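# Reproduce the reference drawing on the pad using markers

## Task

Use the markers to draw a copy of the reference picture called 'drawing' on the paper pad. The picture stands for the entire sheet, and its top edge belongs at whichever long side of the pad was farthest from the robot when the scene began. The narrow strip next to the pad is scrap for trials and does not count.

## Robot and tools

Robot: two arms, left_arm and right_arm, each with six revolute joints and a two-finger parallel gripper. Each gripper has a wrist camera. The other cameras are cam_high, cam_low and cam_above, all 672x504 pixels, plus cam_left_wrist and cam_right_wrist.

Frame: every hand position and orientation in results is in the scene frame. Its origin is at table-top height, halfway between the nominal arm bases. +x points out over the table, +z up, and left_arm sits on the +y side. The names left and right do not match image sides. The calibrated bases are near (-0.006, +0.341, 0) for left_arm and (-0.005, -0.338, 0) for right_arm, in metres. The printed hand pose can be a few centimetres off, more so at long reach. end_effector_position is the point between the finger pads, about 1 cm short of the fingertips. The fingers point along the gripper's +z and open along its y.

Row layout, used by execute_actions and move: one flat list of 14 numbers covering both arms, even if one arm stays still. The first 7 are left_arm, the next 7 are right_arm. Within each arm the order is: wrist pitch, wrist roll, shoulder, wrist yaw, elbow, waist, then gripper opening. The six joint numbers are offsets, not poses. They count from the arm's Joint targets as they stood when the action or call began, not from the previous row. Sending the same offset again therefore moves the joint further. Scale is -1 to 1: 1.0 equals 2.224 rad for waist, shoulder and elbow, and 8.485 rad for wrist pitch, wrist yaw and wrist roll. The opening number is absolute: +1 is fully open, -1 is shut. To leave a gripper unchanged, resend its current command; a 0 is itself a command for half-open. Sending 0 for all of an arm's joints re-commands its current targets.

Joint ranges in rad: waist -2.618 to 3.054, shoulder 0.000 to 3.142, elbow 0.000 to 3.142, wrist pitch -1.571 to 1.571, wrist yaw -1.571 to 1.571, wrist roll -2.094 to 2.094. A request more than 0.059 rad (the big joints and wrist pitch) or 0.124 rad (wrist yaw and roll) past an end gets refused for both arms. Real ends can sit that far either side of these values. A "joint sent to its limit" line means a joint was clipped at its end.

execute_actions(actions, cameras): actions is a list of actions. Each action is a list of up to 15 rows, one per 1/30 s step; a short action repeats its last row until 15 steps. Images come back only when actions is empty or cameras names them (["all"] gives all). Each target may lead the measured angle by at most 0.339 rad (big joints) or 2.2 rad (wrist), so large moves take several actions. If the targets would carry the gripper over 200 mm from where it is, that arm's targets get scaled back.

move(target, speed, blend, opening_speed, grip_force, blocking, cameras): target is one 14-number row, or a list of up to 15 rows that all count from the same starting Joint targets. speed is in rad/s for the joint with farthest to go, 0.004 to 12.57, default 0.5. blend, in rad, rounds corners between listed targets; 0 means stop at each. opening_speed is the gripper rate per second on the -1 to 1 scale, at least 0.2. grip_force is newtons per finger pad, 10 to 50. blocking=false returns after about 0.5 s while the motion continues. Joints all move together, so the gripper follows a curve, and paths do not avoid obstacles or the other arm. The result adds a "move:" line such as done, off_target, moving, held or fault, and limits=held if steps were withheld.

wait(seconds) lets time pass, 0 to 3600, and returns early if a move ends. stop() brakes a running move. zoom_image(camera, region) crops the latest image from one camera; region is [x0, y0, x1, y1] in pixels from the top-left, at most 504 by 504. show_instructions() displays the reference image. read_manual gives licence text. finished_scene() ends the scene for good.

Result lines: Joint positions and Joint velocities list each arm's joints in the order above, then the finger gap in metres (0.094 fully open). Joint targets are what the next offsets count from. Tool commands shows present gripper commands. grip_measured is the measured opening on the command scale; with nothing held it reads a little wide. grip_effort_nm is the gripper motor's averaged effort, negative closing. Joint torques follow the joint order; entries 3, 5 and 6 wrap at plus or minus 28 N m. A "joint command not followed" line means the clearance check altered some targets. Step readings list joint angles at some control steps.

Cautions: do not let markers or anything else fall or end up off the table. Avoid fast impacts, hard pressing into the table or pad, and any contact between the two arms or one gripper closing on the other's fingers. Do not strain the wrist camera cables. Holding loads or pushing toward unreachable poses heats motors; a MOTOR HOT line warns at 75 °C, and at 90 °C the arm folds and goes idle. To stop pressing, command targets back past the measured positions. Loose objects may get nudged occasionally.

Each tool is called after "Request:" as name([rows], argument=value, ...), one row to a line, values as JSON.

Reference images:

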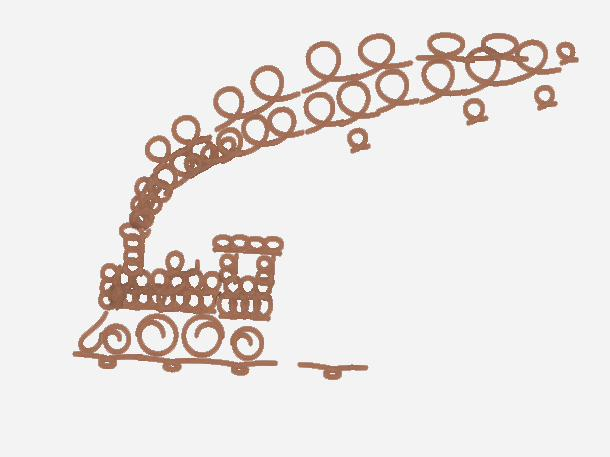

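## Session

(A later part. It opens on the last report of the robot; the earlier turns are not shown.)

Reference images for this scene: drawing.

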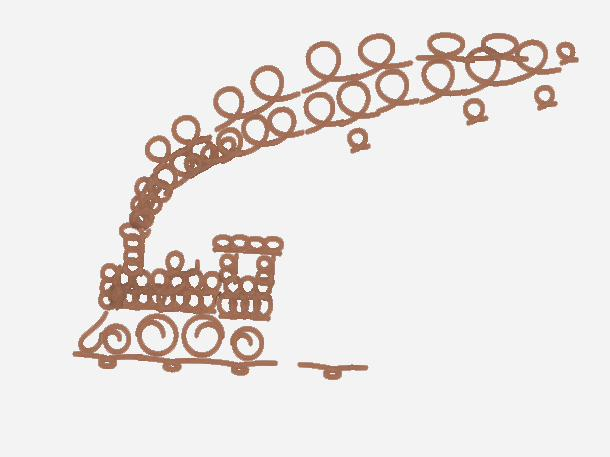

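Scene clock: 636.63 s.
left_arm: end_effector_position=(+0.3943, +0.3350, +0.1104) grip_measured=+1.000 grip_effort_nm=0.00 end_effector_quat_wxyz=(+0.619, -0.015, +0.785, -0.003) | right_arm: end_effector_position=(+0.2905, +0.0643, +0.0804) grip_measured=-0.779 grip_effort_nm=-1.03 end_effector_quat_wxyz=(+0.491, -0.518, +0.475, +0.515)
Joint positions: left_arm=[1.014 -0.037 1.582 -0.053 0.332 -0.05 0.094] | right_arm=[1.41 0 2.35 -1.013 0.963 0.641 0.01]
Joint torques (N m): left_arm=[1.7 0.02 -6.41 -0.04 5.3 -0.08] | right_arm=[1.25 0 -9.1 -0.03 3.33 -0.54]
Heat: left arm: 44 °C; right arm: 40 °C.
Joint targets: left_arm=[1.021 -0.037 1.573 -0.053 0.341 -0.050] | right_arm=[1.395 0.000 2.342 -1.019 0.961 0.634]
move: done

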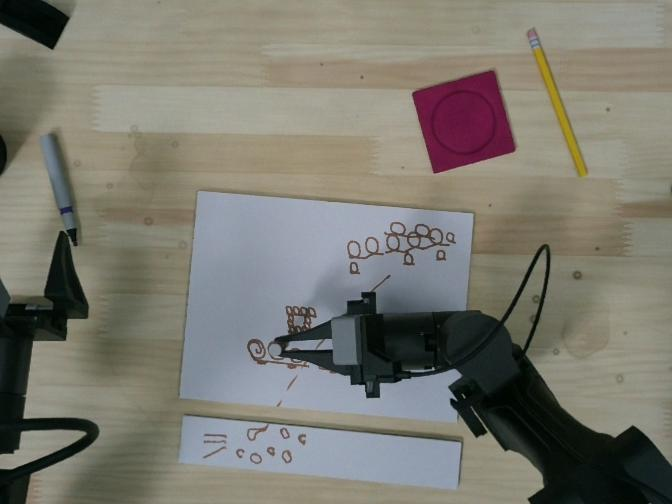

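Request:
move([
  [0,0,0,0,0,0,1, 0,0,0,-0.004085,0,-0.007860,-1],
  [0,0,0,0,0,0,1, 0,0,0,-0.004878,0,-0.010460,-1],
  [0,0,0,0,0,0,1, 0,0,0,-0.002992,0,-0.010460,-1],
  [0,0,0,0,0,0,1, 0,0,0,-0.000960,0,-0.012749,-1],
  [0,0,0,0,0,0,1, 0,0,0,-0.000960,0,-0.006903,-1],
  [0,0,0,0,0,0,1, 0,0,0,0.001720,0,-0.001723,-1],
  [0,0,0,0,0,0,1, 0,0,0,0.004204,0,-0.000691,-1],
  [0,0,0,0,0,0,1, 0,0,0,0.005814,0,0.001303,-1],
  [0,0,0,0,0,0,1, 0,0,0,0.006428,0,0.003582,-1],
  [0,0,0,0,0,0,1, 0,0,0,0.004542,0,0.003582,-1],
  [0,0,0,0,0,0,1, 0,0,0,0.002510,0,0.005871,-1],
  [0,0,0,0,0,0,1, 0,0,0,0.002510,0,0.000025,-1],
  [0,0,0,0,0,0,1, 0,0,0,-0.000170,0,-0.005155,-1],
  [0,0,0,0,0,0,1, 0,0,0,-0.002374,0,-0.005971,-1],
], speed=[0.055,0.024,0.12,0.0246,0.039,0.2,0.0514,0.0594,0.0208,0.12,0.0246,0.039,0.2,0.0505], blend=[0.0015,0.0015,0.0015,0.0015,0.0015,0.0015,0.0015,0.0015,0.0015,0.0015,0.0015,0.0015,0.0015,0])

Request:
move([
  [0,0,0,0,0,0,1, 0,0,0,-0.001711,0,-0.001889,-1],
  [0,0,0,0,0,0,1, 0,0,0,-0.006609,0,-0.010035,-1],
  [0,0,0,0,0,0,1, 0,0,0,-0.007402,0,-0.012635,-1],
  [0,0,0,0,0,0,1, 0,0,0,-0.005516,0,-0.012635,-1],
  [0,0,0,0,0,0,1, 0,0,0,-0.003484,0,-0.014924,-1],
  [0,0,0,0,0,0,1, 0,0,0,-0.003484,0,-0.009078,-1],
  [0,0,0,0,0,0,1, 0,0,0,-0.000804,0,-0.003898,-1],
  [0,0,0,0,0,0,1, 0,0,0,0.001680,0,-0.002866,-1],
  [0,0,0,0,0,0,1, 0,0,0,0.003290,0,-0.000872,-1],
  [0,0,0,0,0,0,1, 0,0,0,0.003904,0,0.001407,-1],
  [0,0,0,0,0,0,1, 0,0,0,0.002018,0,0.001407,-1],
  [0,0,0,0,0,0,1, 0,0,0,-0.000014,0,0.003696,-1],
  [0,0,0,0,0,0,1, 0,0,0,-0.000014,0,-0.002150,-1],
  [0,0,0,0,0,0,1, 0,0,0,-0.002694,0,-0.007330,-1],
  [0,0,0,0,0,0,1, 0,0,0,-0.004898,0,-0.008146,-1],
], speed=[0.06,0.051,0.024,0.12,0.0246,0.039,0.2,0.0514,0.0594,0.0208,0.12,0.0246,0.039,0.2,0.0505], blend=[0.0015,0.0015,0.0015,0.0015,0.0015,0.0015,0.0015,0.0015,0.0015,0.0015,0.0015,0.0015,0.0015,0.0015,0])

Request:
move([
  [0,0,0,0,0,0,1, 0,0,0,-0.001711,0,-0.001889,-1],
  [0,0,0,0,0,0,1, 0,0,0,-0.006609,0,-0.010035,-1],
  [0,0,0,0,0,0,1, 0,0,0,-0.007402,0,-0.012635,-1],
  [0,0,0,0,0,0,1, 0,0,0,-0.005516,0,-0.012635,-1],
  [0,0,0,0,0,0,1, 0,0,0,-0.003484,0,-0.014924,-1],
  [0,0,0,0,0,0,1, 0,0,0,-0.003484,0,-0.009078,-1],
  [0,0,0,0,0,0,1, 0,0,0,-0.000804,0,-0.003898,-1],
  [0,0,0,0,0,0,1, 0,0,0,0.001680,0,-0.002866,-1],
  [0,0,0,0,0,0,1, 0,0,0,0.003290,0,-0.000872,-1],
  [0,0,0,0,0,0,1, 0,0,0,0.003904,0,0.001407,-1],
  [0,0,0,0,0,0,1, 0,0,0,0.002018,0,0.001407,-1],
  [0,0,0,0,0,0,1, 0,0,0,-0.000014,0,0.003696,-1],
  [0,0,0,0,0,0,1, 0,0,0,-0.000014,0,-0.002150,-1],
  [0,0,0,0,0,0,1, 0,0,0,-0.002694,0,-0.007330,-1],
  [0,0,0,0,0,0,1, 0,0,0,-0.004898,0,-0.008146,-1],
], speed=[0.06,0.051,0.024,0.12,0.0246,0.039,0.2,0.0514,0.0594,0.0208,0.12,0.0246,0.039,0.2,0.0505], blend=[0.0015,0.0015,0.0015,0.0015,0.0015,0.0015,0.0015,0.0015,0.0015,0.0015,0.0015,0.0015,0.0015,0.0015,0])

Request:
move([
  [0,0,0,0,0,0,1, 0,0,0,-0.001711,0,-0.001889,-1],
  [0,0,0,0,0,0,1, 0,0,0,-0.006609,0,-0.010035,-1],
  [0,0,0,0,0,0,1, 0,0,0,-0.007402,0,-0.012635,-1],
  [0,0,0,0,0,0,1, 0,0,0,-0.005516,0,-0.012635,-1],
  [0,0,0,0,0,0,1, 0,0,0,-0.003484,0,-0.014924,-1],
  [0,0,0,0,0,0,1, 0,0,0,-0.003484,0,-0.009078,-1],
  [0,0,0,0,0,0,1, 0,0,0,-0.000804,0,-0.003898,-1],
  [0,0,0,0,0,0,1, 0,0,0,0.001680,0,-0.002866,-1],
  [0,0,0,0,0,0,1, 0,0,0,0.003290,0,-0.000872,-1],
  [0,0,0,0,0,0,1, 0,0,0,0.003904,0,0.001407,-1],
  [0,0,0,0,0,0,1, 0,0,0,0.002018,0,0.001407,-1],
  [0,0,0,0,0,0,1, 0,0,0,-0.000014,0,0.003696,-1],
  [0,0,0,0,0,0,1, 0,0,0,-0.000014,0,-0.002150,-1],
  [0,0,0,0,0,0,1, 0,0,0,-0.002694,0,-0.007330,-1],
  [0,0,0,0,0,0,1, 0,0,0,-0.004898,0,-0.008146,-1],
], speed=[0.06,0.051,0.024,0.12,0.0246,0.039,0.2,0.0514,0.0594,0.0208,0.12,0.0246,0.039,0.2,0.0505], blend=[0.0015,0.0015,0.0015,0.0015,0.0015,0.0015,0.0015,0.0015,0.0015,0.0015,0.0015,0.0015,0.0015,0.0015,0])

Request:
move([
  [0,0,0,0,0,0,1, 0,0,0,-0.001711,0,-0.001889,-1],
  [0,0,0,0,0,0,1, 0,0,0,-0.004400,0,-0.005800,-1],
  [0,0,0,0,0,0,1, 0.011024,0,0,-0.004400,0,-0.005800,-1],
  [0,0,0,0,0,0,1, 0.011024,0,0,-0.004400,0,-0.250,-1],
], speed=[0.06,0.051,0.3,0.5], blend=[0.0015,0,0.01,0], cameras=["cam_above"])

Request:
zoom_image(camera="cam_above", region=[235, 295, 365, 385])

Scene clock: 643.50 s.
left_arm: end_effector_position=(+0.3943, +0.3350, +0.1104) grip_measured=+1.000 grip_effort_nm=0.00 end_effector_quat_wxyz=(+0.619, -0.015, +0.785, -0.003) | right_arm: end_effector_position=(+0.2930, +0.0601, +0.0803) grip_measured=-0.779 grip_effort_nm=-1.03 end_effector_quat_wxyz=(+0.490, -0.519, +0.474, +0.515)
Joint positions: left_arm=[1.014 -0.037 1.582 -0.053 0.332 -0.05 0.094] | right_arm=[1.41 0 2.35 -1.029 0.963 0.627 0.01]
Joint torques (N m): left_arm=[1.67 0.04 -6.5 -0.05 5.29 -0.03] | right_arm=[1.25 -0.01 -9.05 -0.07 3.33 -0.55]
Heat: left arm: 44 °C; right arm: 40 °C.
Joint targets: left_arm=[1.021 -0.037 1.573 -0.053 0.341 -0.050] | right_arm=[1.395 0.000 2.342 -1.039 0.961 0.621]
move: done

Scene clock: 649.17 s.
left_arm: end_effector_position=(+0.3943, +0.3350, +0.1104) grip_measured=+1.000 grip_effort_nm=0.00 end_effector_quat_wxyz=(+0.619, -0.015, +0.785, -0.003) | right_arm: end_effector_position=(+0.2926, +0.0542, +0.0802) grip_measured=-0.779 grip_effort_nm=-1.03 end_effector_quat_wxyz=(-0.484, +0.524, -0.468, -0.521)
Joint positions: left_arm=[1.014 -0.037 1.582 -0.053 0.332 -0.05 0.094] | right_arm=[1.41 0 2.35 -1.07 0.963 0.609 0.01]
Joint torques (N m): left_arm=[1.66 0.03 -6.46 -0.03 5.37 -0.03] | right_arm=[1.23 -0.01 -9.03 -0.08 3.3 -0.54]
Heat: left arm: 44 °C; right arm: 40 °C.
Joint targets: left_arm=[1.021 -0.037 1.573 -0.053 0.341 -0.050] | right_arm=[1.395 0.000 2.342 -1.081 0.961 0.603]
move: done

Scene clock: 654.83 s.
left_arm: end_effector_position=(+0.3943, +0.3350, +0.1104) grip_measured=+1.000 grip_effort_nm=0.00 end_effector_quat_wxyz=(+0.619, -0.015, +0.785, -0.003) | right_arm: end_effector_position=(+0.2923, +0.0479, +0.0800) grip_measured=-0.779 grip_effort_nm=-1.03 end_effector_quat_wxyz=(-0.478, +0.530, -0.462, -0.526)
Joint positions: left_arm=[1.014 -0.037 1.582 -0.053 0.332 -0.05 0.094] | right_arm=[1.41 0 2.35 -1.112 0.963 0.591 0.01]
Joint torques (N m): left_arm=[1.65 0.06 -6.52 -0.04 5.31 -0.1] | right_arm=[1.21 -0.01 -8.99 -0.09 3.28 -0.54]
Heat: left arm: 45 °C; right arm: 40 °C.
Joint targets: left_arm=[1.021 -0.037 1.573 -0.053 0.341 -0.050] | right_arm=[1.396 0.000 2.342 -1.122 0.961 0.585]
move: done

Scene clock: 660.50 s.
left_arm: end_effector_position=(+0.3943, +0.3350, +0.1104) grip_measured=+1.000 grip_effort_nm=0.00 end_effector_quat_wxyz=(+0.619, -0.015, +0.785, -0.003) | right_arm: end_effector_position=(+0.2918, +0.0417, +0.0798) grip_measured=-0.779 grip_effort_nm=-1.03 end_effector_quat_wxyz=(-0.472, +0.536, -0.456, -0.531)
Joint positions: left_arm=[1.014 -0.037 1.582 -0.053 0.332 -0.05 0.094] | right_arm=[1.41 0 2.35 -1.153 0.963 0.573 0.01]
Joint torques (N m): left_arm=[1.7 0.06 -6.5 -0.02 5.26 -0.21] | right_arm=[1.18 0 -8.99 -0.1 3.25 -0.54]
Heat: left arm: 45 °C; right arm: 40 °C.
Joint targets: left_arm=[1.021 -0.037 1.573 -0.053 0.341 -0.050] | right_arm=[1.395 0.000 2.342 -1.164 0.961 0.567]
move: done

Scene clock: 663.57 s.
left_arm: end_effector_position=(+0.3943, +0.3350, +0.1104) grip_measured=+1.000 grip_effort_nm=0.00 end_effector_quat_wxyz=(+0.619, -0.015, +0.785, -0.003) | right_arm: end_effector_position=(+0.4418, -0.1746, +0.0870) grip_measured=-0.779 grip_effort_nm=-1.03 end_effector_quat_wxyz=(+0.608, -0.411, +0.563, +0.380)
Joint positions: left_arm=[1.014 -0.037 1.582 -0.053 0.332 -0.05 0.094] | right_arm=[1.465 0 2.35 -1.198 0.963 0.005 0.01]
Joint torques (N m): left_arm=[1.66 0.03 -6.49 -0.04 5.24 -0.09] | right_arm=[1.49 -0.01 -8.98 0.01 3.19 0.49]
Heat: left arm: 45 °C; right arm: 40 °C.
Joint targets: left_arm=[1.021 -0.037 1.573 -0.053 0.341 -0.050] | right_arm=[1.489 0.000 2.342 -1.201 0.961 0.011]
move: done

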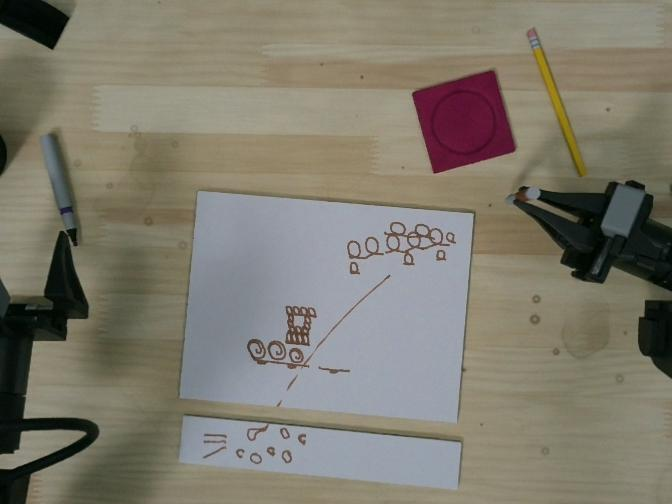

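Scaled by 3.877 from the camera's image (finer frame: 960x720).

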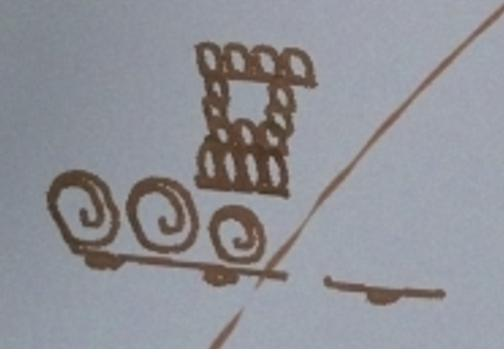

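Request:
move([
  [0,0,0,0,0,0,1, 0.006,0,0,0.027907,0,0.297875,-1],
  [0,0,0,0,0,0,1, 0.006,0,0,0.027907,0.134667,0.297875,-1],
  [0,0,0,0,0,0,1, 0.006,0,0.058408,0.027907,0.134667,0.297875,-1],
  [0,0,0,0,0,0,1, 0.006,0,0.058408,0.023782,0.134667,0.282138,-1],
], speed=[0.5, 0.3, 0.25, 0.05], blend=[0, 0, 0, 0])

Scene clock: 671.90 s.
left_arm: end_effector_position=(+0.3943, +0.3350, +0.1104) grip_measured=+1.000 grip_effort_nm=0.00 end_effector_quat_wxyz=(+0.619, -0.015, +0.785, -0.003) | right_arm: end_effector_position=(+0.3317, +0.0934, +0.1187) grip_measured=-0.779 grip_effort_nm=-1.03 end_effector_quat_wxyz=(+0.579, -0.526, +0.385, +0.490)
Joint positions: left_arm=[1.014 -0.037 1.582 -0.053 0.332 -0.05 0.094] | right_arm=[1.515 0 2.468 -0.996 1.235 0.643 0.01]
Joint torques (N m): left_arm=[1.64 0.04 -6.63 -0.03 5.39 -0.21] | right_arm=[1.51 -0.01 -9.25 0.11 6.49 -0.39]
Heat: left arm: 45 °C; right arm: 40 °C.
Joint targets: left_arm=[1.021 -0.037 1.573 -0.053 0.341 -0.050] | right_arm=[1.540 0.000 2.472 -0.999 1.260 0.638]
move: done

Request:
move(target=[0,0,0,0,0,0,1, 0,0,0,0,0.0135,0,-1], speed=[0.05])

Scene clock: 674.10 s.
left_arm: end_effector_position=(+0.3943, +0.3350, +0.1104) grip_measured=+1.000 grip_effort_nm=0.00 end_effector_quat_wxyz=(+0.619, -0.015, +0.785, -0.003) | right_arm: end_effector_position=(+0.3351, +0.0961, +0.1274) grip_measured=-0.779 grip_effort_nm=-1.03 end_effector_quat_wxyz=(+0.588, -0.527, +0.373, +0.487)
Joint positions: left_arm=[1.014 -0.037 1.582 -0.053 0.332 -0.05 0.094] | right_arm=[1.515 0 2.468 -0.998 1.264 0.643 0.01]
Joint torques (N m): left_arm=[1.67 0.02 -6.43 -0.04 5.18 -0.02] | right_arm=[1.5 0 -9.33 0.12 6.76 -0.42]
Heat: left arm: 45 °C; right arm: 40 °C.
Joint targets: left_arm=[1.021 -0.037 1.573 -0.053 0.341 -0.050] | right_arm=[1.540 0.000 2.472 -0.999 1.291 0.638]
move: done

Request:
move(target=[0,0,0,0,0,0,1, -0.033589,0,0,0,0,0,-1], speed=[0.3])

Request:
execute_actions([
  [[0,0,0,0,0,0,1, -0.000707,0,0,0,0,0,-1]],
  [[0,0,0,0,0,0,1, -0.000707,0,0,0,0,0,-1]],
  [[0,0,0,0,0,0,1, -0.000707,0,0,0,0,0,-1]],
  [[0,0,0,0,0,0,1, -0.000707,0,0,0,0,0,-1]],
  [[0,0,0,0,0,0,1, -0.000707,0,0,0,0,0,-1]],
])

Scene clock: 676.23 s.
left_arm: end_effector_position=(+0.3943, +0.3350, +0.1104) grip_measured=+1.000 grip_effort_nm=0.00 end_effector_quat_wxyz=(+0.619, -0.015, +0.785, -0.003) | right_arm: end_effector_position=(+0.3414, +0.1007, +0.0854) grip_measured=-0.779 grip_effort_nm=-1.03 end_effector_quat_wxyz=(+0.505, -0.517, +0.467, +0.510)
Joint positions: left_arm=[1.014 -0.037 1.582 -0.053 0.332 -0.05 0.094] | right_arm=[1.26 0 2.468 -0.998 1.264 0.643 0.01]
Joint torques (N m): left_arm=[1.73 0.07 -6.52 -0.06 5.38 -0.03] | right_arm=[1.33 -0.01 -9.5 0.01 6.87 -0.42]
Heat: left arm: 45 °C; right arm: 40 °C.
Joint targets: left_arm=[1.021 -0.037 1.573 -0.053 0.341 -0.050] | right_arm=[1.255 0.000 2.472 -0.999 1.291 0.638]
move: done

Scene clock: 678.93 s.
left_arm: end_effector_position=(+0.3943, +0.3350, +0.1104) grip_measured=+1.000 grip_effort_nm=0.00 end_effector_quat_wxyz=(+0.619, -0.015, +0.785, -0.003) | right_arm: end_effector_position=(+0.3415, +0.1008, +0.0818) grip_measured=-0.779 grip_effort_nm=-1.03 end_effector_quat_wxyz=(+0.498, -0.515, +0.475, +0.511)
Joint positions: left_arm=[1.014 -0.037 1.582 -0.053 0.332 -0.05 0.094] | right_arm=[1.238 0 2.468 -0.998 1.264 0.643 0.01]
Joint torques (N m): left_arm=[1.66 0.06 -6.43 -0.04 5.24 0.06] | right_arm=[1.27 0 -9.51 -0.01 6.89 -0.4]
Heat: left arm: 45 °C; right arm: 40 °C.
Joint targets: left_arm=[1.021 -0.037 1.573 -0.053 0.341 -0.050] | right_arm=[1.225 0.000 2.472 -0.999 1.291 0.638]
Step readings (joint positions of left_arm | right_arm):
0: [1.014 -0.037 1.582 -0.053 0.332 -0.050] | [1.260 0.000 2.468 -0.998 1.264 0.643]
1: [1.014 -0.037 1.582 -0.053 0.332 -0.050] | [1.260 0.000 2.468 -0.998 1.264 0.643]
2: [1.014 -0.037 1.582 -0.053 0.332 -0.050] | [1.259 0.000 2.468 -0.998 1.264 0.643]
4: [1.014 -0.037 1.582 -0.053 0.332 -0.050] | [1.257 0.000 2.468 -0.998 1.264 0.643]
8: [1.014 -0.037 1.582 -0.053 0.332 -0.050] | [1.255 0.000 2.468 -0.998 1.264 0.643]
15: [1.014 -0.037 1.582 -0.053 0.332 -0.050] | [1.254 0.000 2.468 -0.998 1.264 0.643]
16: [1.014 -0.037 1.582 -0.053 0.332 -0.050] | [1.254 0.000 2.468 -0.998 1.264 0.643]
17: [1.014 -0.037 1.582 -0.053 0.332 -0.050] | [1.253 0.000 2.468 -0.998 1.264 0.643]
19: [1.014 -0.037 1.582 -0.053 0.332 -0.050] | [1.251 0.000 2.468 -0.998 1.264 0.643]
23: [1.014 -0.037 1.582 -0.053 0.332 -0.050] | [1.249 0.000 2.468 -0.998 1.264 0.643]
30: [1.014 -0.037 1.582 -0.053 0.332 -0.050] | [1.248 0.000 2.468 -0.998 1.264 0.643]
31: [1.014 -0.037 1.582 -0.053 0.332 -0.050] | [1.248 0.000 2.468 -0.998 1.264 0.643]
32: [1.014 -0.037 1.582 -0.053 0.332 -0.050] | [1.247 0.000 2.468 -0.998 1.264 0.643]
34: [1.014 -0.037 1.582 -0.053 0.332 -0.050] | [1.245 0.000 2.468 -0.998 1.264 0.643]
38: [1.014 -0.037 1.582 -0.053 0.332 -0.050] | [1.243 0.000 2.468 -0.998 1.264 0.643]
45: [1.014 -0.037 1.582 -0.053 0.332 -0.050] | [1.242 0.000 2.468 -0.998 1.264 0.643]
46: [1.014 -0.037 1.582 -0.053 0.332 -0.050] | [1.241 0.000 2.468 -0.998 1.264 0.643]
47: [1.014 -0.037 1.582 -0.053 0.332 -0.050] | [1.241 0.000 2.468 -0.998 1.264 0.643]
49: [1.014 -0.037 1.582 -0.053 0.332 -0.050] | [1.240 0.000 2.468 -0.998 1.264 0.643]
53: [1.014 -0.037 1.582 -0.053 0.332 -0.050] | [1.240 0.000 2.468 -0.998 1.264 0.643]
60: [1.014 -0.037 1.582 -0.053 0.332 -0.050] | [1.240 0.000 2.468 -0.998 1.264 0.643]
61: [1.014 -0.037 1.582 -0.053 0.332 -0.050] | [1.240 0.000 2.468 -0.998 1.264 0.643]
62: [1.014 -0.037 1.582 -0.053 0.332 -0.050] | [1.239 0.000 2.468 -0.998 1.264 0.643]
64: [1.014 -0.037 1.582 -0.053 0.332 -0.050] | [1.238 0.000 2.468 -0.998 1.264 0.643]
68: [1.014 -0.037 1.582 -0.053 0.332 -0.050] | [1.238 0.000 2.468 -0.998 1.264 0.643]
75: [1.014 -0.037 1.582 -0.053 0.332 -0.050] | [1.238 0.000 2.468 -0.998 1.264 0.643]

Request:
move([
  [0,0,0,0,0,0,1, 0.006,0,0,0,0,0,-1],
  [0,0,0,0,0,0,1, 0.006,0,0,0,0.00562,0,-1],
  [0,0,0,0,0,0,1, 0.0007,0,0,0,0.00562,0,-1],
], speed=[0.2,0.05,0.1], blend=[0,0,0])

Request:
execute_actions([
  [[0,0,0,0,0,0,1, -0.000471,0,0,0,0,0,-1]],
  [[0,0,0,0,0,0,1, -0.000471,0,0,0,0,0,-1]],
  [[0,0,0,0,0,0,1, -0.000471,0,0,0,0,0,-1]],
  [[0,0,0,0,0,0,1, -0.000471,0,0,0,0,0,-1]],
  [[0,0,0,0,0,0,1, -0.000471,0,0,0,0,0,-1]],
  [[0,0,0,0,0,0,1, -0.000471,0,0,0,0,0,-1]],
  [[0,0,0,0,0,0,1, -0.000471,0,0,0,0,0,-1]],
])

Scene clock: 682.47 s.
left_arm: end_effector_position=(+0.3943, +0.3350, +0.1104) grip_measured=+1.000 grip_effort_nm=0.00 end_effector_quat_wxyz=(+0.619, -0.015, +0.785, -0.003) | right_arm: end_effector_position=(+0.3435, +0.1022, +0.0852) grip_measured=-0.779 grip_effort_nm=-1.03 end_effector_quat_wxyz=(+0.501, -0.516, +0.471, +0.510)
Joint positions: left_arm=[1.014 -0.037 1.582 -0.053 0.332 -0.05 0.094] | right_arm=[1.236 0 2.468 -0.998 1.276 0.643 0.01]
Joint torques (N m): left_arm=[1.66 0.03 -6.41 -0.01 5.27 -0.02] | right_arm=[1.35 -0.01 -9.55 0 6.97 -0.43]
Heat: left arm: 45 °C; right arm: 40 °C.
Joint targets: left_arm=[1.021 -0.037 1.573 -0.053 0.341 -0.050] | right_arm=[1.231 0.000 2.472 -0.999 1.303 0.638]
move: done

Scene clock: 686.17 s.
left_arm: end_effector_position=(+0.3943, +0.3350, +0.1104) grip_measured=+1.000 grip_effort_nm=0.00 end_effector_quat_wxyz=(+0.619, -0.015, +0.785, -0.003) | right_arm: end_effector_position=(+0.3436, +0.1023, +0.0818) grip_measured=-0.779 grip_effort_nm=-1.03 end_effector_quat_wxyz=(+0.495, -0.515, +0.478, +0.512)
Joint positions: left_arm=[1.014 -0.037 1.582 -0.053 0.332 -0.05 0.094] | right_arm=[1.216 0 2.468 -0.998 1.276 0.643 0.01]
Joint torques (N m): left_arm=[1.63 0.05 -6.52 -0.04 5.27 -0.05] | right_arm=[1.28 -0.01 -9.55 -0.01 6.95 -0.42]
Heat: left arm: 45 °C; right arm: 40 °C.
Joint targets: left_arm=[1.021 -0.037 1.573 -0.053 0.341 -0.050] | right_arm=[1.203 0.000 2.472 -0.999 1.303 0.638]
Step readings (joint positions of left_arm | right_arm):
0: [1.014 -0.037 1.582 -0.053 0.332 -0.050] | [1.236 0.000 2.468 -0.998 1.276 0.643]
1: [1.014 -0.037 1.582 -0.053 0.332 -0.050] | [1.236 0.000 2.468 -0.998 1.276 0.643]
2: [1.014 -0.037 1.582 -0.053 0.332 -0.050] | [1.235 0.000 2.468 -0.998 1.276 0.643]
4: [1.014 -0.037 1.582 -0.053 0.332 -0.050] | [1.234 0.000 2.468 -0.998 1.276 0.643]
8: [1.014 -0.037 1.582 -0.053 0.332 -0.050] | [1.232 0.000 2.468 -0.998 1.276 0.643]
15: [1.014 -0.037 1.582 -0.053 0.332 -0.050] | [1.232 0.000 2.468 -0.998 1.276 0.643]
16: [1.014 -0.037 1.582 -0.053 0.332 -0.050] | [1.232 0.000 2.468 -0.998 1.276 0.643]
17: [1.014 -0.037 1.582 -0.053 0.332 -0.050] | [1.231 0.000 2.468 -0.998 1.276 0.643]
19: [1.014 -0.037 1.582 -0.053 0.332 -0.050] | [1.230 0.000 2.468 -0.998 1.276 0.643]
23: [1.014 -0.037 1.582 -0.053 0.332 -0.050] | [1.228 0.000 2.468 -0.998 1.276 0.643]
30: [1.014 -0.037 1.582 -0.053 0.332 -0.050] | [1.227 0.000 2.468 -0.998 1.276 0.643]
31: [1.014 -0.037 1.582 -0.053 0.332 -0.050] | [1.227 0.000 2.468 -0.998 1.276 0.643]
32: [1.014 -0.037 1.582 -0.053 0.332 -0.050] | [1.227 0.000 2.468 -0.998 1.276 0.643]
34: [1.014 -0.037 1.582 -0.053 0.332 -0.050] | [1.226 0.000 2.468 -0.998 1.276 0.643]
38: [1.014 -0.037 1.582 -0.053 0.332 -0.050] | [1.224 0.000 2.468 -0.998 1.276 0.643]
45: [1.014 -0.037 1.582 -0.053 0.332 -0.050] | [1.223 0.000 2.468 -0.998 1.276 0.643]
46: [1.014 -0.037 1.582 -0.053 0.332 -0.050] | [1.223 0.000 2.468 -0.998 1.276 0.643]
47: [1.014 -0.037 1.582 -0.053 0.332 -0.050] | [1.223 0.000 2.468 -0.998 1.276 0.643]
49: [1.014 -0.037 1.582 -0.053 0.332 -0.050] | [1.222 0.000 2.468 -0.998 1.276 0.643]
53: [1.014 -0.037 1.582 -0.053 0.332 -0.050] | [1.220 0.000 2.468 -0.998 1.276 0.643]
60: [1.014 -0.037 1.582 -0.053 0.332 -0.050] | [1.219 0.000 2.468 -0.998 1.276 0.643]
61: [1.014 -0.037 1.582 -0.053 0.332 -0.050] | [1.219 0.000 2.468 -0.998 1.276 0.643]
62: [1.014 -0.037 1.582 -0.053 0.332 -0.050] | [1.219 0.000 2.468 -0.998 1.276 0.643]
64: [1.014 -0.037 1.582 -0.053 0.332 -0.050] | [1.218 0.000 2.468 -0.998 1.276 0.643]
68: [1.014 -0.037 1.582 -0.053 0.332 -0.050] | [1.218 0.000 2.468 -0.998 1.276 0.643]
75: [1.014 -0.037 1.582 -0.053 0.332 -0.050] | [1.218 0.000 2.468 -0.998 1.276 0.643]
76: [1.014 -0.037 1.582 -0.053 0.332 -0.050] | [1.218 0.000 2.468 -0.998 1.276 0.643]
77: [1.014 -0.037 1.582 -0.053 0.332 -0.050] | [1.217 0.000 2.468 -0.998 1.276 0.643]
79: [1.014 -0.037 1.582 -0.053 0.332 -0.050] | [1.217 0.000 2.468 -0.998 1.276 0.643]
83: [1.014 -0.037 1.582 -0.053 0.332 -0.050] | [1.217 0.000 2.468 -0.998 1.276 0.643]
90: [1.014 -0.037 1.582 -0.053 0.332 -0.050] | [1.217 0.000 2.468 -0.998 1.276 0.643]
91: [1.014 -0.037 1.582 -0.053 0.332 -0.050] | [1.217 0.000 2.468 -0.998 1.276 0.643]
92: [1.014 -0.037 1.582 -0.053 0.332 -0.050] | [1.217 0.000 2.468 -0.998 1.276 0.643]
94: [1.014 -0.037 1.582 -0.053 0.332 -0.050] | [1.216 0.000 2.468 -0.998 1.276 0.643]
98: [1.014 -0.037 1.582 -0.053 0.332 -0.050] | [1.216 0.000 2.468 -0.998 1.276 0.643]
105: [1.014 -0.037 1.582 -0.053 0.332 -0.050] | [1.216 0.000 2.468 -0.998 1.276 0.643]

Request:
move([
  [0,0,0,0,0,0,1, 0.011,0,0,0,0,0,-1],
  [0,0,0,0,0,0,1, 0.011,0,0,-0.000081,0,0.012139,-1],
  [0,0,0,0,0,0,1, 0.011,0,0,-0.004206,0,-0.003598,-1],
  [0,0,0,0,0,0,1, -0.00028,0,0,-0.004206,0,-0.003598,-1],
], speed=[0.3,0.3,0.05,0.12], blend=[0.01,0,0,0])

Request:
move([
  [0,0,0,0,0,0,1, 0,0,0,-0.002992,0,-0.005298,-1],
  [0,0,0,0,0,0,1, 0,0,0,-0.001106,0,-0.005298,-1],
  [0,0,0,0,0,0,1, 0,0,0,-0.000511,0,-0.005970,-1],
  [0,0,0,0,0,0,1, 0,0,0,-0.000511,0,-0.000124,-1],
  [0,0,0,0,0,0,1, 0,0,0,0.002199,0,0.004452,-1],
  [0,0,0,0,0,0,1, 0,0,0,0.004086,0,0.005519,-1],
  [0,0,0,0,0,0,1, 0,0,0,0.006180,0,0.008219,-1],
  [0,0,0,0,0,0,1, 0,0,0,0.007089,0,0.011011,-1],
  [0,0,0,0,0,0,1, 0,0,0,0.005203,0,0.011011,-1],
  [0,0,0,0,0,0,1, 0,0,0,0.004254,0,0.012132,-1],
  [0,0,0,0,0,0,1, 0,0,0,0.004254,0,0.006286,-1],
  [0,0,0,0,0,0,1, 0,0,0,0.001544,0,0.001710,-1],
  [0,0,0,0,0,0,1, 0,0,0,-0.000176,0,0.001030,-1],
  [0,0,0,0,0,0,1, 0,0,0,-0.003194,0,-0.002283,-1],
  [0,0,0,0,0,0,1, 0,0,0,-0.004968,0,-0.006731,-1],
], speed=[0.06,0.12,0.0202,0.039,0.2,0.0485,0.0486,0.0193,0.12,0.0195,0.039,0.2,0.0448,0.051,0.0243], blend=[0.0015,0.0015,0.0015,0.0015,0.0015,0.0015,0.0015,0.0015,0.0015,0.0015,0.0015,0.0015,0.0015,0.0015,0])

Request:
move([
  [0,0,0,0,0,0,1, 0,0,0,0.001886,0,0,-1],
  [0,0,0,0,0,0,1, 0,0,0,0.002928,0,-0.001306,-1],
  [0,0,0,0,0,0,1, 0,0,0,0.002928,0,0.004540,-1],
  [0,0,0,0,0,0,1, 0,0,0,0.005638,0,0.009116,-1],
  [0,0,0,0,0,0,1, 0,0,0,0.008199,0,0.010397,-1],
  [0,0,0,0,0,0,1, 0,0,0,0.011313,0,0.014133,-1],
  [0,0,0,0,0,0,1, 0,0,0,0.012644,0,0.017880,-1],
  [0,0,0,0,0,0,1, 0,0,0,0.010758,0,0.017880,-1],
  [0,0,0,0,0,0,1, 0,0,0,0.009716,0,0.019186,-1],
  [0,0,0,0,0,0,1, 0,0,0,0.009716,0,0.013340,-1],
  [0,0,0,0,0,0,1, 0,0,0,0.007006,0,0.008764,-1],
  [0,0,0,0,0,0,1, 0,0,0,0.004445,0,0.007483,-1],
  [0,0,0,0,0,0,1, 0,0,0,0.001229,0,0.003572,-1],
  [0,0,0,0,0,0,1, 0.011024,0,0,0.001229,0,0.003572,-1],
  [0,0,0,0,0,0,1, 0.011024,0,0,0.001229,0,-0.25,-1],
], speed=[0.12,0.0188,0.039,0.2,0.0467,0.0495,0.0212,0.12,0.0188,0.039,0.2,0.0467,0.049,0.3,0.5], blend=[0.0015,0.0015,0.0015,0.0015,0.0015,0.0015,0.0015,0.0015,0.0015,0.0015,0.0015,0.0015,0,0.01,0], cameras=["cam_above"])

Request:
zoom_image(camera="cam_above", region=[225, 265, 345, 355])

Scene clock: 693.00 s.
left_arm: end_effector_position=(+0.3943, +0.3350, +0.1104) grip_measured=+1.000 grip_effort_nm=0.00 end_effector_quat_wxyz=(+0.619, -0.015, +0.785, -0.003) | right_arm: end_effector_position=(+0.3415, +0.0991, +0.0816) grip_measured=-0.779 grip_effort_nm=-1.03 end_effector_quat_wxyz=(+0.488, -0.520, +0.472, +0.517)
Joint positions: left_arm=[1.014 -0.037 1.582 -0.053 0.332 -0.05 0.094] | right_arm=[1.215 0 2.468 -1.029 1.276 0.635 0.01]
Joint torques (N m): left_arm=[1.69 0.05 -6.58 -0.02 5.23 0.08] | right_arm=[1.25 -0.01 -9.43 -0.06 6.99 -0.42]
Heat: left arm: 45 °C; right arm: 40 °C.
Joint targets: left_arm=[1.021 -0.037 1.573 -0.053 0.341 -0.050] | right_arm=[1.200 0.000 2.472 -1.035 1.303 0.630]
move: done

Scene clock: 698.20 s.
left_arm: end_effector_position=(+0.3943, +0.3350, +0.1104) grip_measured=+1.000 grip_effort_nm=0.00 end_effector_quat_wxyz=(+0.619, -0.015, +0.785, -0.003) | right_arm: end_effector_position=(+0.3397, +0.0941, +0.0814) grip_measured=-0.779 grip_effort_nm=-1.03 end_effector_quat_wxyz=(-0.481, +0.527, -0.465, -0.524)
Joint positions: left_arm=[1.014 -0.037 1.582 -0.053 0.332 -0.05 0.094] | right_arm=[1.215 0 2.468 -1.069 1.276 0.622 0.01]
Joint torques (N m): left_arm=[1.68 0.09 -6.5 -0.03 5.35 -0.16] | right_arm=[1.23 -0.01 -9.52 -0.07 6.91 -0.61]
Heat: left arm: 45 °C; right arm: 41 °C.
Joint targets: left_arm=[1.021 -0.037 1.573 -0.053 0.341 -0.050] | right_arm=[1.200 0.000 2.472 -1.077 1.303 0.615]
move: done

Scene clock: 705.60 s.
left_arm: end_effector_position=(+0.3943, +0.3350, +0.1104) grip_measured=+1.000 grip_effort_nm=0.00 end_effector_quat_wxyz=(+0.619, -0.015, +0.785, -0.003) | right_arm: end_effector_position=(+0.5184, -0.1591, +0.0900) grip_measured=-0.779 grip_effort_nm=-1.03 end_effector_quat_wxyz=(+0.625, -0.384, +0.578, +0.357)
Joint positions: left_arm=[1.014 -0.037 1.582 -0.053 0.332 -0.05 0.094] | right_arm=[1.27 0 2.468 -1.065 1.276 0.055 0.01]
Joint torques (N m): left_arm=[1.64 0.02 -6.38 -0.03 5.26 0.05] | right_arm=[1.57 -0.01 -9.51 0.01 6.89 0.29]
Heat: left arm: 45 °C; right arm: 41 °C.
Joint targets: left_arm=[1.021 -0.037 1.573 -0.053 0.341 -0.050] | right_arm=[1.294 0.000 2.472 -1.067 1.303 0.059]
move: done

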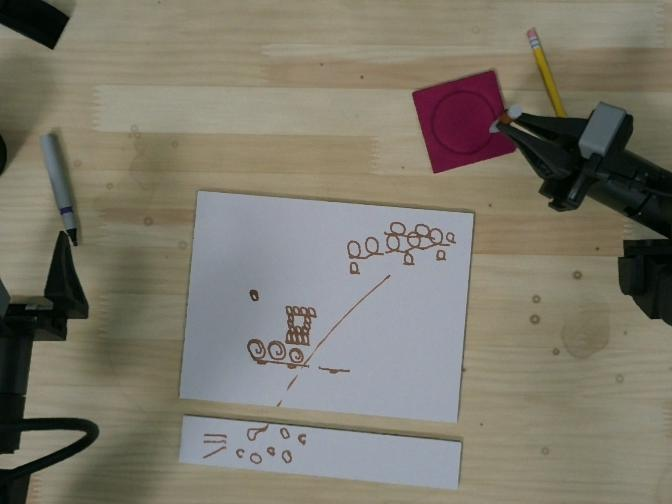

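Scaled by 4.200 from the camera's image (finer frame: 960x720).

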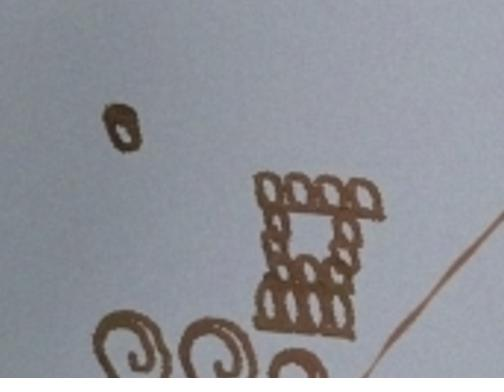

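Request:
zoom_image(camera="cam_above", region=[340, 232, 396, 276])

Request:
zoom_image(camera="cam_above", region=[240, 280, 268, 304])

Request:
zoom_image(camera="cam_above", region=[244, 332, 312, 376])

Scaled by 9.000 from the camera's image (finer frame: 960x720).

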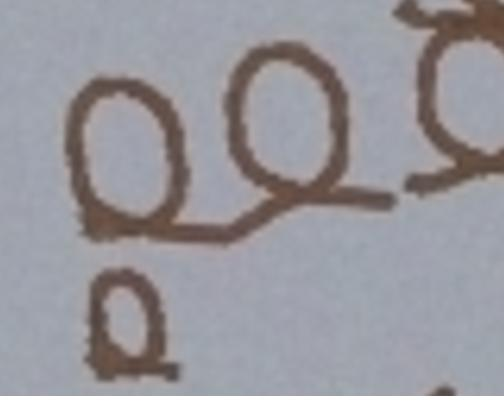

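Scaled by 18.000 from the camera's image (finer frame: 960x720).

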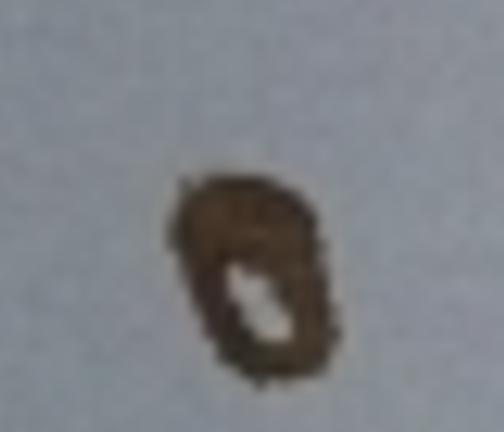

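Scaled by 7.412 from the camera's image (finer frame: 960x720).

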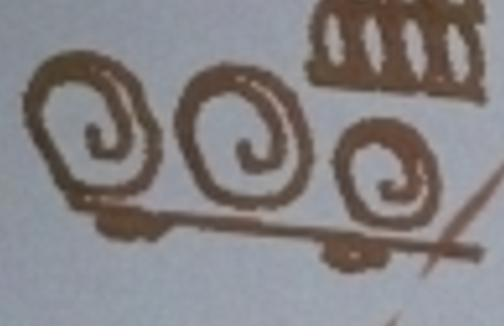

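Request:
move([
  [0,0,0,0,0,0,1, 0,0,0,-0.023819,0,0.174416,-1],
  [0,0,0,0,0,0,1, 0,0,0,-0.027944,0,0.158679,-1],
  [0,0,0,0,0,0,1, -0.011024,0,0,-0.027944,0,0.158679,-1],
], speed=[0.4,0.05,0.12], blend=[0,0,0])

Request:
move([
  [0,0,0,0,0,0,1, 0,0,0,-0.003439,0,-0.010637,-1],
], speed=[0.028])

Request:
move([
  [0,0,0,0,0,0,1, 0,0,0,-0.001175,0,-0.002788,-1],
  [0,0,0,0,0,0,1, 0,0,0,-0.001585,0,-0.005302,-1],
  [0,0,0,0,0,0,1, 0,0,0,0.000775,0,-0.005302,-1],
  [0,0,0,0,0,0,1, 0,0,0,0.001440,0,-0.007539,-1],
  [0,0,0,0,0,0,1, 0,0,0,0.002930,0,-0.008184,-1],
], speed=[0.0304,0.0172,0.12,0.0135,0.0357], blend=[0.0015,0.0015,0.0015,0.0015,0])

Request:
move([
  [0,0,0,0,0,0,1, 0,0,0,0,0,0.006600,-1],
  [0,0,0,0,0,0,1, 0,0,0,0.001788,0,0.010662,-1],
  [0,0,0,0,0,0,1, 0,0,0,0.004333,0,0.011613,-1],
  [0,0,0,0,0,0,1, 0,0,0,0.007005,0,0.014183,-1],
  [0,0,0,0,0,0,1, 0,0,0,0.009259,0,0.018049,-1],
], speed=[0.039,0.2,0.05,0.053,0.0406], blend=[0.0015,0.0015,0.0015,0.0015,0])

Request:
move([
  [0,0,0,0,0,0,1, 0,0,0,0.000834,0,0.003721,-1],
  [0,0,0,0,0,0,1, 0,0,0,-0.001526,0,0.003721,-1],
  [0,0,0,0,0,0,1, 0,0,0,-0.002191,0,0.005958,-1],
  [0,0,0,0,0,0,1, 0,0,0,-0.003681,0,0.006603,-1],
], speed=[0.0177,0.12,0.0135,0.0357], blend=[0.0015,0.0015,0.0015,0])

Request:
move([
  [0,0,0,0,0,0,1, 0,0,0,0,0,-0.006600,-1],
  [0,0,0,0,0,0,1, 0,0,0,-0.001788,0,-0.010662,-1],
  [0,0,0,0,0,0,1, 0,0,0,-0.004333,0,-0.011613,-1],
  [0,0,0,0,0,0,1, 0,0,0,-0.006581,0,-0.013666,-1],
  [0,0,0,0,0,0,1, 0,0,0,-0.008508,0,-0.016468,-1],
], speed=[0.039,0.2,0.05,0.0534,0.0458], blend=[0.0015,0.0015,0.0015,0.0015,0])

Request:
move([
  [0,0,0,0,0,0,1, 0,0,0,-0.005111,0,-0.013252,-1],
], speed=[0.0258])

Request:
move([
  [0,0,0,0,0,0,1, 0.011024,0,0,0,0,0,-1],
  [0,0,0,0,0,0,1, 0.011024,0,0,0,0,-0.15,-1],
], speed=[0.3,0.5], blend=[0.01,0], cameras=["cam_above"])

Request:
zoom_image(camera="cam_above", region=[320, 232, 376, 276])

Scene clock: 726.80 s.
left_arm: end_effector_position=(+0.3943, +0.3350, +0.1104) grip_measured=+1.000 grip_effort_nm=0.00 end_effector_quat_wxyz=(+0.619, -0.015, +0.785, -0.003) | right_arm: end_effector_position=(+0.3795, +0.0142, +0.0805) grip_measured=-0.779 grip_effort_nm=-1.03 end_effector_quat_wxyz=(-0.474, +0.534, -0.460, -0.528)
Joint positions: left_arm=[1.014 -0.037 1.582 -0.053 0.332 -0.05 0.094] | right_arm=[1.215 0 2.468 -1.298 1.276 0.417 0.01]
Joint torques (N m): left_arm=[1.64 0.01 -6.49 -0.01 5.31 0.02] | right_arm=[1.12 -0.01 -9.43 -0.06 6.78 -0.43]
Heat: left arm: 45 °C; right arm: 41 °C.
Joint targets: left_arm=[1.021 -0.037 1.573 -0.053 0.341 -0.050] | right_arm=[1.200 0.000 2.472 -1.304 1.303 0.412]
move: done

Scene clock: 728.20 s.
left_arm: end_effector_position=(+0.3943, +0.3350, +0.1104) grip_measured=+1.000 grip_effort_nm=0.00 end_effector_quat_wxyz=(+0.619, -0.015, +0.785, -0.003) | right_arm: end_effector_position=(+0.3822, +0.0052, +0.0804) grip_measured=-0.779 grip_effort_nm=-1.03 end_effector_quat_wxyz=(-0.472, +0.536, -0.459, -0.529)
Joint positions: left_arm=[1.014 -0.037 1.582 -0.053 0.332 -0.05 0.094] | right_arm=[1.214 0 2.468 -1.325 1.276 0.395 0.01]
Joint torques (N m): left_arm=[1.69 0.05 -6.45 -0.05 5.29 -0.03] | right_arm=[1.1 0 -9.4 -0.07 6.78 -0.57]
Heat: left arm: 45 °C; right arm: 41 °C.
Joint targets: left_arm=[1.021 -0.037 1.573 -0.053 0.341 -0.050] | right_arm=[1.200 0.000 2.472 -1.333 1.303 0.389]
move: done

Scene clock: 730.17 s.
left_arm: end_effector_position=(+0.3943, +0.3350, +0.1104) grip_measured=+1.000 grip_effort_nm=0.00 end_effector_quat_wxyz=(+0.619, -0.015, +0.785, -0.003) | right_arm: end_effector_position=(+0.3892, -0.0016, +0.0804) grip_measured=-0.779 grip_effort_nm=-1.03 end_effector_quat_wxyz=(-0.478, +0.530, -0.465, -0.523)
Joint positions: left_arm=[1.014 -0.037 1.582 -0.053 0.332 -0.05 0.094] | right_arm=[1.214 0 2.468 -1.32 1.276 0.378 0.01]
Joint torques (N m): left_arm=[1.68 0.02 -6.52 -0.06 5.22 -0.18] | right_arm=[1.1 -0.01 -9.4 0.12 6.78 -0.65]
Heat: left arm: 45 °C; right arm: 41 °C.
Joint targets: left_arm=[1.021 -0.037 1.573 -0.053 0.341 -0.050] | right_arm=[1.200 0.000 2.472 -1.308 1.303 0.370]
move: done

Scene clock: 732.33 s.
left_arm: end_effector_position=(+0.3943, +0.3350, +0.1104) grip_measured=+1.000 grip_effort_nm=0.00 end_effector_quat_wxyz=(+0.619, -0.015, +0.785, -0.003) | right_arm: end_effector_position=(+0.3945, +0.0099, +0.0807) grip_measured=-0.779 grip_effort_nm=-1.03 end_effector_quat_wxyz=(+0.493, -0.517, +0.478, +0.511)
Joint positions: left_arm=[1.014 -0.037 1.582 -0.053 0.332 -0.05 0.094] | right_arm=[1.214 0 2.468 -1.24 1.276 0.404 0.01]
Joint torques (N m): left_arm=[1.64 0.05 -6.45 -0.04 5.24 -0.13] | right_arm=[1.15 0 -9.44 0.12 6.84 0.57]
Heat: left arm: 45 °C; right arm: 41 °C.
Joint targets: left_arm=[1.021 -0.037 1.573 -0.053 0.341 -0.050] | right_arm=[1.200 0.000 2.472 -1.230 1.303 0.410]
move: done

Scene clock: 734.13 s.
left_arm: end_effector_position=(+0.3943, +0.3350, +0.1104) grip_measured=+1.000 grip_effort_nm=0.00 end_effector_quat_wxyz=(+0.619, -0.015, +0.785, -0.003) | right_arm: end_effector_position=(+0.3878, +0.0154, +0.0806) grip_measured=-0.779 grip_effort_nm=-1.03 end_effector_quat_wxyz=(-0.486, +0.523, -0.472, -0.517)
Joint positions: left_arm=[1.014 -0.037 1.582 -0.053 0.332 -0.05 0.094] | right_arm=[1.214 0 2.468 -1.25 1.276 0.418 0.01]
Joint torques (N m): left_arm=[1.68 0.02 -6.49 -0.03 5.33 -0.01] | right_arm=[1.14 -0.01 -9.43 -0.08 6.82 0.62]
Heat: left arm: 45 °C; right arm: 41 °C.
Joint targets: left_arm=[1.021 -0.037 1.573 -0.053 0.341 -0.050] | right_arm=[1.200 0.000 2.472 -1.261 1.303 0.425]
move: done

Scene clock: 736.13 s.
left_arm: end_effector_position=(+0.3943, +0.3350, +0.1104) grip_measured=+1.000 grip_effort_nm=0.00 end_effector_quat_wxyz=(+0.619, -0.015, +0.785, -0.003) | right_arm: end_effector_position=(+0.3827, +0.0051, +0.0804) grip_measured=-0.779 grip_effort_nm=-1.03 end_effector_quat_wxyz=(-0.473, +0.535, -0.459, -0.528)
Joint positions: left_arm=[1.014 -0.037 1.582 -0.053 0.332 -0.05 0.094] | right_arm=[1.214 0 2.468 -1.323 1.276 0.395 0.01]
Joint torques (N m): left_arm=[1.66 0.03 -6.42 -0.01 5.37 0.02] | right_arm=[1.1 -0.01 -9.39 -0.11 6.78 -0.58]
Heat: left arm: 45 °C; right arm: 41 °C.
Joint targets: left_arm=[1.021 -0.037 1.573 -0.053 0.341 -0.050] | right_arm=[1.200 0.000 2.472 -1.333 1.303 0.388]
move: done

Scene clock: 738.17 s.
left_arm: end_effector_position=(+0.3943, +0.3350, +0.1104) grip_measured=+1.000 grip_effort_nm=0.00 end_effector_quat_wxyz=(+0.619, -0.015, +0.785, -0.003) | right_arm: end_effector_position=(+0.3844, -0.0073, +0.0802) grip_measured=-0.779 grip_effort_nm=-1.03 end_effector_quat_wxyz=(-0.469, +0.539, -0.455, -0.532)
Joint positions: left_arm=[1.014 -0.037 1.582 -0.053 0.332 -0.05 0.094] | right_arm=[1.214 0 2.468 -1.369 1.276 0.366 0.01]
Joint torques (N m): left_arm=[1.61 0.05 -6.57 -0.05 5.27 -0.13] | right_arm=[1.08 0 -9.37 -0.07 6.75 -0.59]
Heat: left arm: 45 °C; right arm: 41 °C.
Joint targets: left_arm=[1.021 -0.037 1.573 -0.053 0.341 -0.050] | right_arm=[1.200 0.000 2.472 -1.377 1.303 0.359]
move: done

Scene clock: 739.63 s.
left_arm: end_effector_position=(+0.3943, +0.3350, +0.1104) grip_measured=+1.000 grip_effort_nm=0.00 end_effector_quat_wxyz=(+0.619, -0.015, +0.785, -0.003) | right_arm: end_effector_position=(+0.4730, -0.1600, +0.0863) grip_measured=-0.779 grip_effort_nm=-1.03 end_effector_quat_wxyz=(+0.568, -0.466, +0.524, +0.430)
Joint positions: left_arm=[1.014 -0.037 1.582 -0.053 0.332 -0.05 0.094] | right_arm=[1.272 0 2.468 -1.373 1.276 0.018 0.01]
Joint torques (N m): left_arm=[1.68 0.03 -6.32 -0.07 5.19 -0.14] | right_arm=[1.38 -0.01 -9.36 0 6.72 0.77]
Heat: left arm: 45 °C; right arm: 41 °C.
Joint targets: left_arm=[1.021 -0.037 1.573 -0.053 0.341 -0.050] | right_arm=[1.294 0.000 2.472 -1.376 1.303 0.025]
move: done

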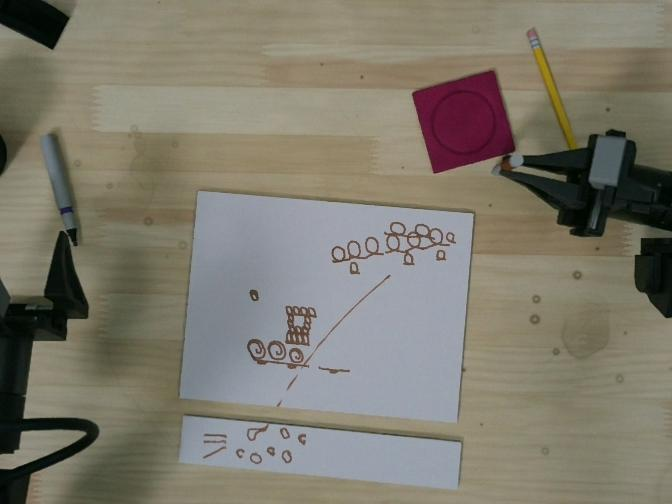

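Scaled by 9.000 from the camera's image (finer frame: 960x720).

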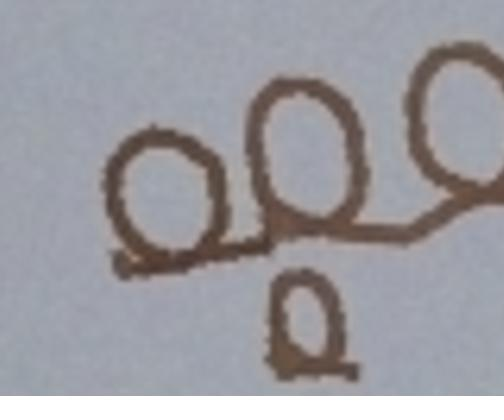

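Request:
zoom_image(camera="cam_above", region=[324, 240, 356, 268])

Scaled by 15.750 from the camera's image (finer frame: 960x720).

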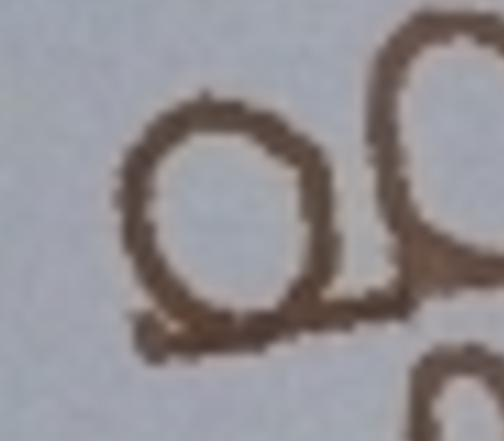

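Request:
move([
  [0,0,0,0,0,0,1, 0,0,0,0.027694,0,0.228542,-1],
  [0,0,0,0,0,0,1, 0,0,0,0.023569,0,0.212805,-1],
  [0,0,0,0,0,0,1, -0.011024,0,0,0.023569,0,0.212805,-1],
], speed=[0.4,0.05,0.12], blend=[0,0,0])

Request:
move([
  [0,0,0,0,0,0,1, 0,0,0,0,0,-0.004226,-1],
  [0,0,0,0,0,0,1, 0,0,0,-0.002606,0,-0.013287,-1],
  [0,0,0,0,0,0,1, 0,0,0,-0.004292,0,-0.018432,-1],
  [0,0,0,0,0,0,1, 0,0,0,-0.001876,0,-0.018432,-1],
  [0,0,0,0,0,0,1, 0,0,0,-0.001417,0,-0.020123,-1],
  [0,0,0,0,0,0,1, 0,0,0,-0.000122,0,-0.020723,-1],
  [0,0,0,0,0,0,1, 0,0,0,-0.000122,0,-0.010297,-1],
  [0,0,0,0,0,0,1, 0,0,0,0.002424,0,-0.009282,-1],
  [0,0,0,0,0,0,1, 0,0,0,0.005172,0,-0.006584,-1],
  [0,0,0,0,0,0,1, 0,0,0,0.007354,0,-0.002907,-1],
  [0,0,0,0,0,0,1, 0,0,0,0.008182,0,0.000526,-1],
  [0,0,0,0,0,0,1, 0,0,0,0.005766,0,0.000526,-1],
  [0,0,0,0,0,0,1, 0,0,0,0.004012,0,0.002817,-1],
  [0,0,0,0,0,0,1, 0,0,0,0.004012,0,-0.007609,-1],
  [0,0,0,0,0,0,1, 0,0,0,0.001466,0,-0.008624,-1],
], speed=[0.04,0.022,0.023,0.12,0.0123,0.0346,0.08,0.052,0.0566,0.0436,0.0178,0.12,0.0234,0.08,0.052], blend=[0.0015,0.0015,0.0015,0.0015,0.0015,0.0015,0.0015,0.0015,0.0015,0.0015,0.0015,0.0015,0.0015,0.0015,0])

Request:
move([
  [0,0,0,0,0,0,1, 0,0,0,-0.002422,0,-0.002293,-1],
  [0,0,0,0,0,0,1, 0,0,0,-0.004072,0,-0.004663,-1],
  [0,0,0,0,0,0,1, 0,0,0,-0.006264,0,-0.008454,-1],
  [0,0,0,0,0,0,1, 0,0,0,-0.010382,0,-0.020340,-1],
  [0,0,0,0,0,0,1, 0,0,0,-0.012059,0,-0.025596,-1],
  [0,0,0,0,0,0,1, 0,0,0,-0.009643,0,-0.025596,-1],
  [0,0,0,0,0,0,1, 0,0,0,-0.009148,0,-0.027421,-1],
  [0,0,0,0,0,0,1, 0,0,0,-0.007759,0,-0.028071,-1],
  [0,0,0,0,0,0,1, 0,0,0,-0.007759,0,-0.017645,-1],
  [0,0,0,0,0,0,1, 0,0,0,-0.005189,0,-0.016641,-1],
  [0,0,0,0,0,0,1, 0,0,0,-0.002386,0,-0.013890,-1],
  [0,0,0,0,0,0,1, 0,0,0,-0.000179,0,-0.010112,-1],
  [0,0,0,0,0,0,1, 0,0,0,0.000633,0,-0.006618,-1],
  [0,0,0,0,0,0,1, 0,0,0,-0.001783,0,-0.006618,-1],
  [0,0,0,0,0,0,1, 0,0,0,-0.003667,0,-0.004143,-1],
], speed=[0.057,0.0495,0.0432,0.0252,0.0222,0.12,0.0124,0.0347,0.08,0.0513,0.0553,0.0423,0.0177,0.12,0.0235], blend=[0.0015,0.0015,0.0015,0.0015,0.0015,0.0015,0.0015,0.0015,0.0015,0.0015,0.0015,0.0015,0.0015,0.0015,0])

Request:
move([
  [0,0,0,0,0,0,1, 0,0,0,0,0,-0.010426,-1],
  [0,0,0,0,0,0,1, 0,0,0,-0.002570,0,-0.011430,-1],
  [0,0,0,0,0,0,1, 0,0,0,-0.005041,0,-0.013766,-1],
  [0,0,0,0,0,0,1, 0,0,0,-0.006715,0,-0.016197,-1],
  [0,0,0,0,0,0,1, 0,0,0,-0.012158,0,-0.026669,-1],
  [0,0,0,0,0,0,1, 0.011024,0,0,-0.012158,0,-0.026669,-1],
  [0,0,0,0,0,0,1, 0.011024,0,0,-0.012158,0,-0.20,-1],
], speed=[0.08,0.0513,0.0558,0.0481,0.0376,0.3,0.5], blend=[0.0015,0.0015,0.0015,0.0015,0,0.01,0], cameras=["cam_above"])

Request:
zoom_image(camera="cam_above", region=[290, 236, 354, 276])

Scene clock: 754.67 s.
left_arm: end_effector_position=(+0.3943, +0.3350, +0.1104) grip_measured=+1.000 grip_effort_nm=0.00 end_effector_quat_wxyz=(+0.619, -0.015, +0.785, -0.003) | right_arm: end_effector_position=(+0.3704, +0.0494, +0.0810) grip_measured=-0.779 grip_effort_nm=-1.03 end_effector_quat_wxyz=(-0.485, +0.524, -0.470, -0.519)
Joint positions: left_arm=[1.014 -0.037 1.582 -0.053 0.332 -0.05 0.094] | right_arm=[1.215 0 2.468 -1.171 1.276 0.503 0.01]
Joint torques (N m): left_arm=[1.64 0.04 -6.5 -0.05 5.16 -0.12] | right_arm=[1.16 -0.01 -9.4 -0.07 6.87 -0.4]
Heat: left arm: 45 °C; right arm: 41 °C.
Joint targets: left_arm=[1.021 -0.037 1.573 -0.053 0.341 -0.050] | right_arm=[1.200 0.000 2.472 -1.177 1.303 0.499]
move: done

Scene clock: 761.23 s.
left_arm: end_effector_position=(+0.3943, +0.3350, +0.1104) grip_measured=+1.000 grip_effort_nm=0.00 end_effector_quat_wxyz=(+0.619, -0.015, +0.785, -0.003) | right_arm: end_effector_position=(+0.3802, +0.0430, +0.0811) grip_measured=-0.779 grip_effort_nm=-1.03 end_effector_quat_wxyz=(+0.494, -0.515, +0.479, +0.510)
Joint positions: left_arm=[1.014 -0.037 1.582 -0.053 0.332 -0.05 0.094] | right_arm=[1.215 0 2.468 -1.153 1.276 0.486 0.01]
Joint torques (N m): left_arm=[1.66 0.05 -6.56 -0.04 5.18 -0.18] | right_arm=[1.19 -0.01 -9.47 -0.11 6.9 -0.54]
Heat: left arm: 45 °C; right arm: 41 °C.
Joint targets: left_arm=[1.021 -0.037 1.573 -0.053 0.341 -0.050] | right_arm=[1.200 0.000 2.472 -1.164 1.303 0.479]
move: done

Scene clock: 768.40 s.
left_arm: end_effector_position=(+0.3943, +0.3350, +0.1104) grip_measured=+1.000 grip_effort_nm=0.00 end_effector_quat_wxyz=(+0.619, -0.015, +0.785, -0.003) | right_arm: end_effector_position=(+0.3832, +0.0338, +0.0809) grip_measured=-0.779 grip_effort_nm=-1.03 end_effector_quat_wxyz=(+0.492, -0.518, +0.477, +0.512)
Joint positions: left_arm=[1.014 -0.037 1.582 -0.053 0.332 -0.05 0.094] | right_arm=[1.215 0 2.468 -1.185 1.276 0.463 0.01]
Joint torques (N m): left_arm=[1.7 0.02 -6.41 -0.04 5.26 0.02] | right_arm=[1.18 -0.01 -9.46 -0.11 6.86 0.62]
Heat: left arm: 45 °C; right arm: 41 °C.
Joint targets: left_arm=[1.021 -0.037 1.573 -0.053 0.341 -0.050] | right_arm=[1.201 0.000 2.472 -1.195 1.303 0.470]
move: done

Scene clock: 773.03 s.
left_arm: end_effector_position=(+0.3943, +0.3350, +0.1104) grip_measured=+1.000 grip_effort_nm=0.00 end_effector_quat_wxyz=(+0.619, -0.015, +0.785, -0.003) | right_arm: end_effector_position=(+0.4862, -0.1625, +0.0873) grip_measured=-0.779 grip_effort_nm=-1.03 end_effector_quat_wxyz=(+0.585, -0.444, +0.540, +0.410)
Joint positions: left_arm=[1.014 -0.037 1.582 -0.053 0.332 -0.05 0.094] | right_arm=[1.272 0 2.468 -1.295 1.276 0.019 0.01]
Joint torques (N m): left_arm=[1.66 0.08 -6.41 -0.01 5.23 -0.01] | right_arm=[1.43 -0.01 -9.4 0 6.78 0.44]
Heat: left arm: 45 °C; right arm: 41 °C.
Joint targets: left_arm=[1.021 -0.037 1.573 -0.053 0.341 -0.050] | right_arm=[1.294 0.000 2.472 -1.298 1.303 0.025]
move: done

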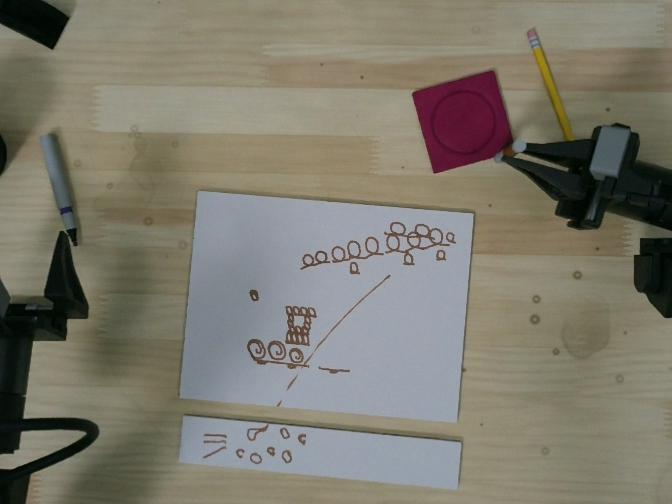

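Scaled by 7.875 from the camera's image (finer frame: 960x720).

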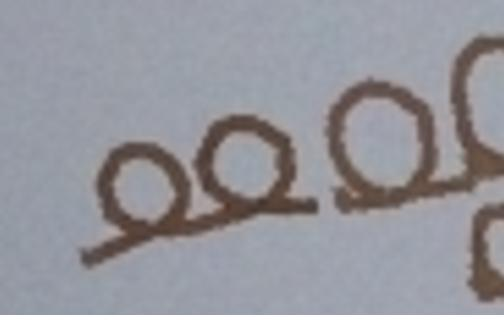

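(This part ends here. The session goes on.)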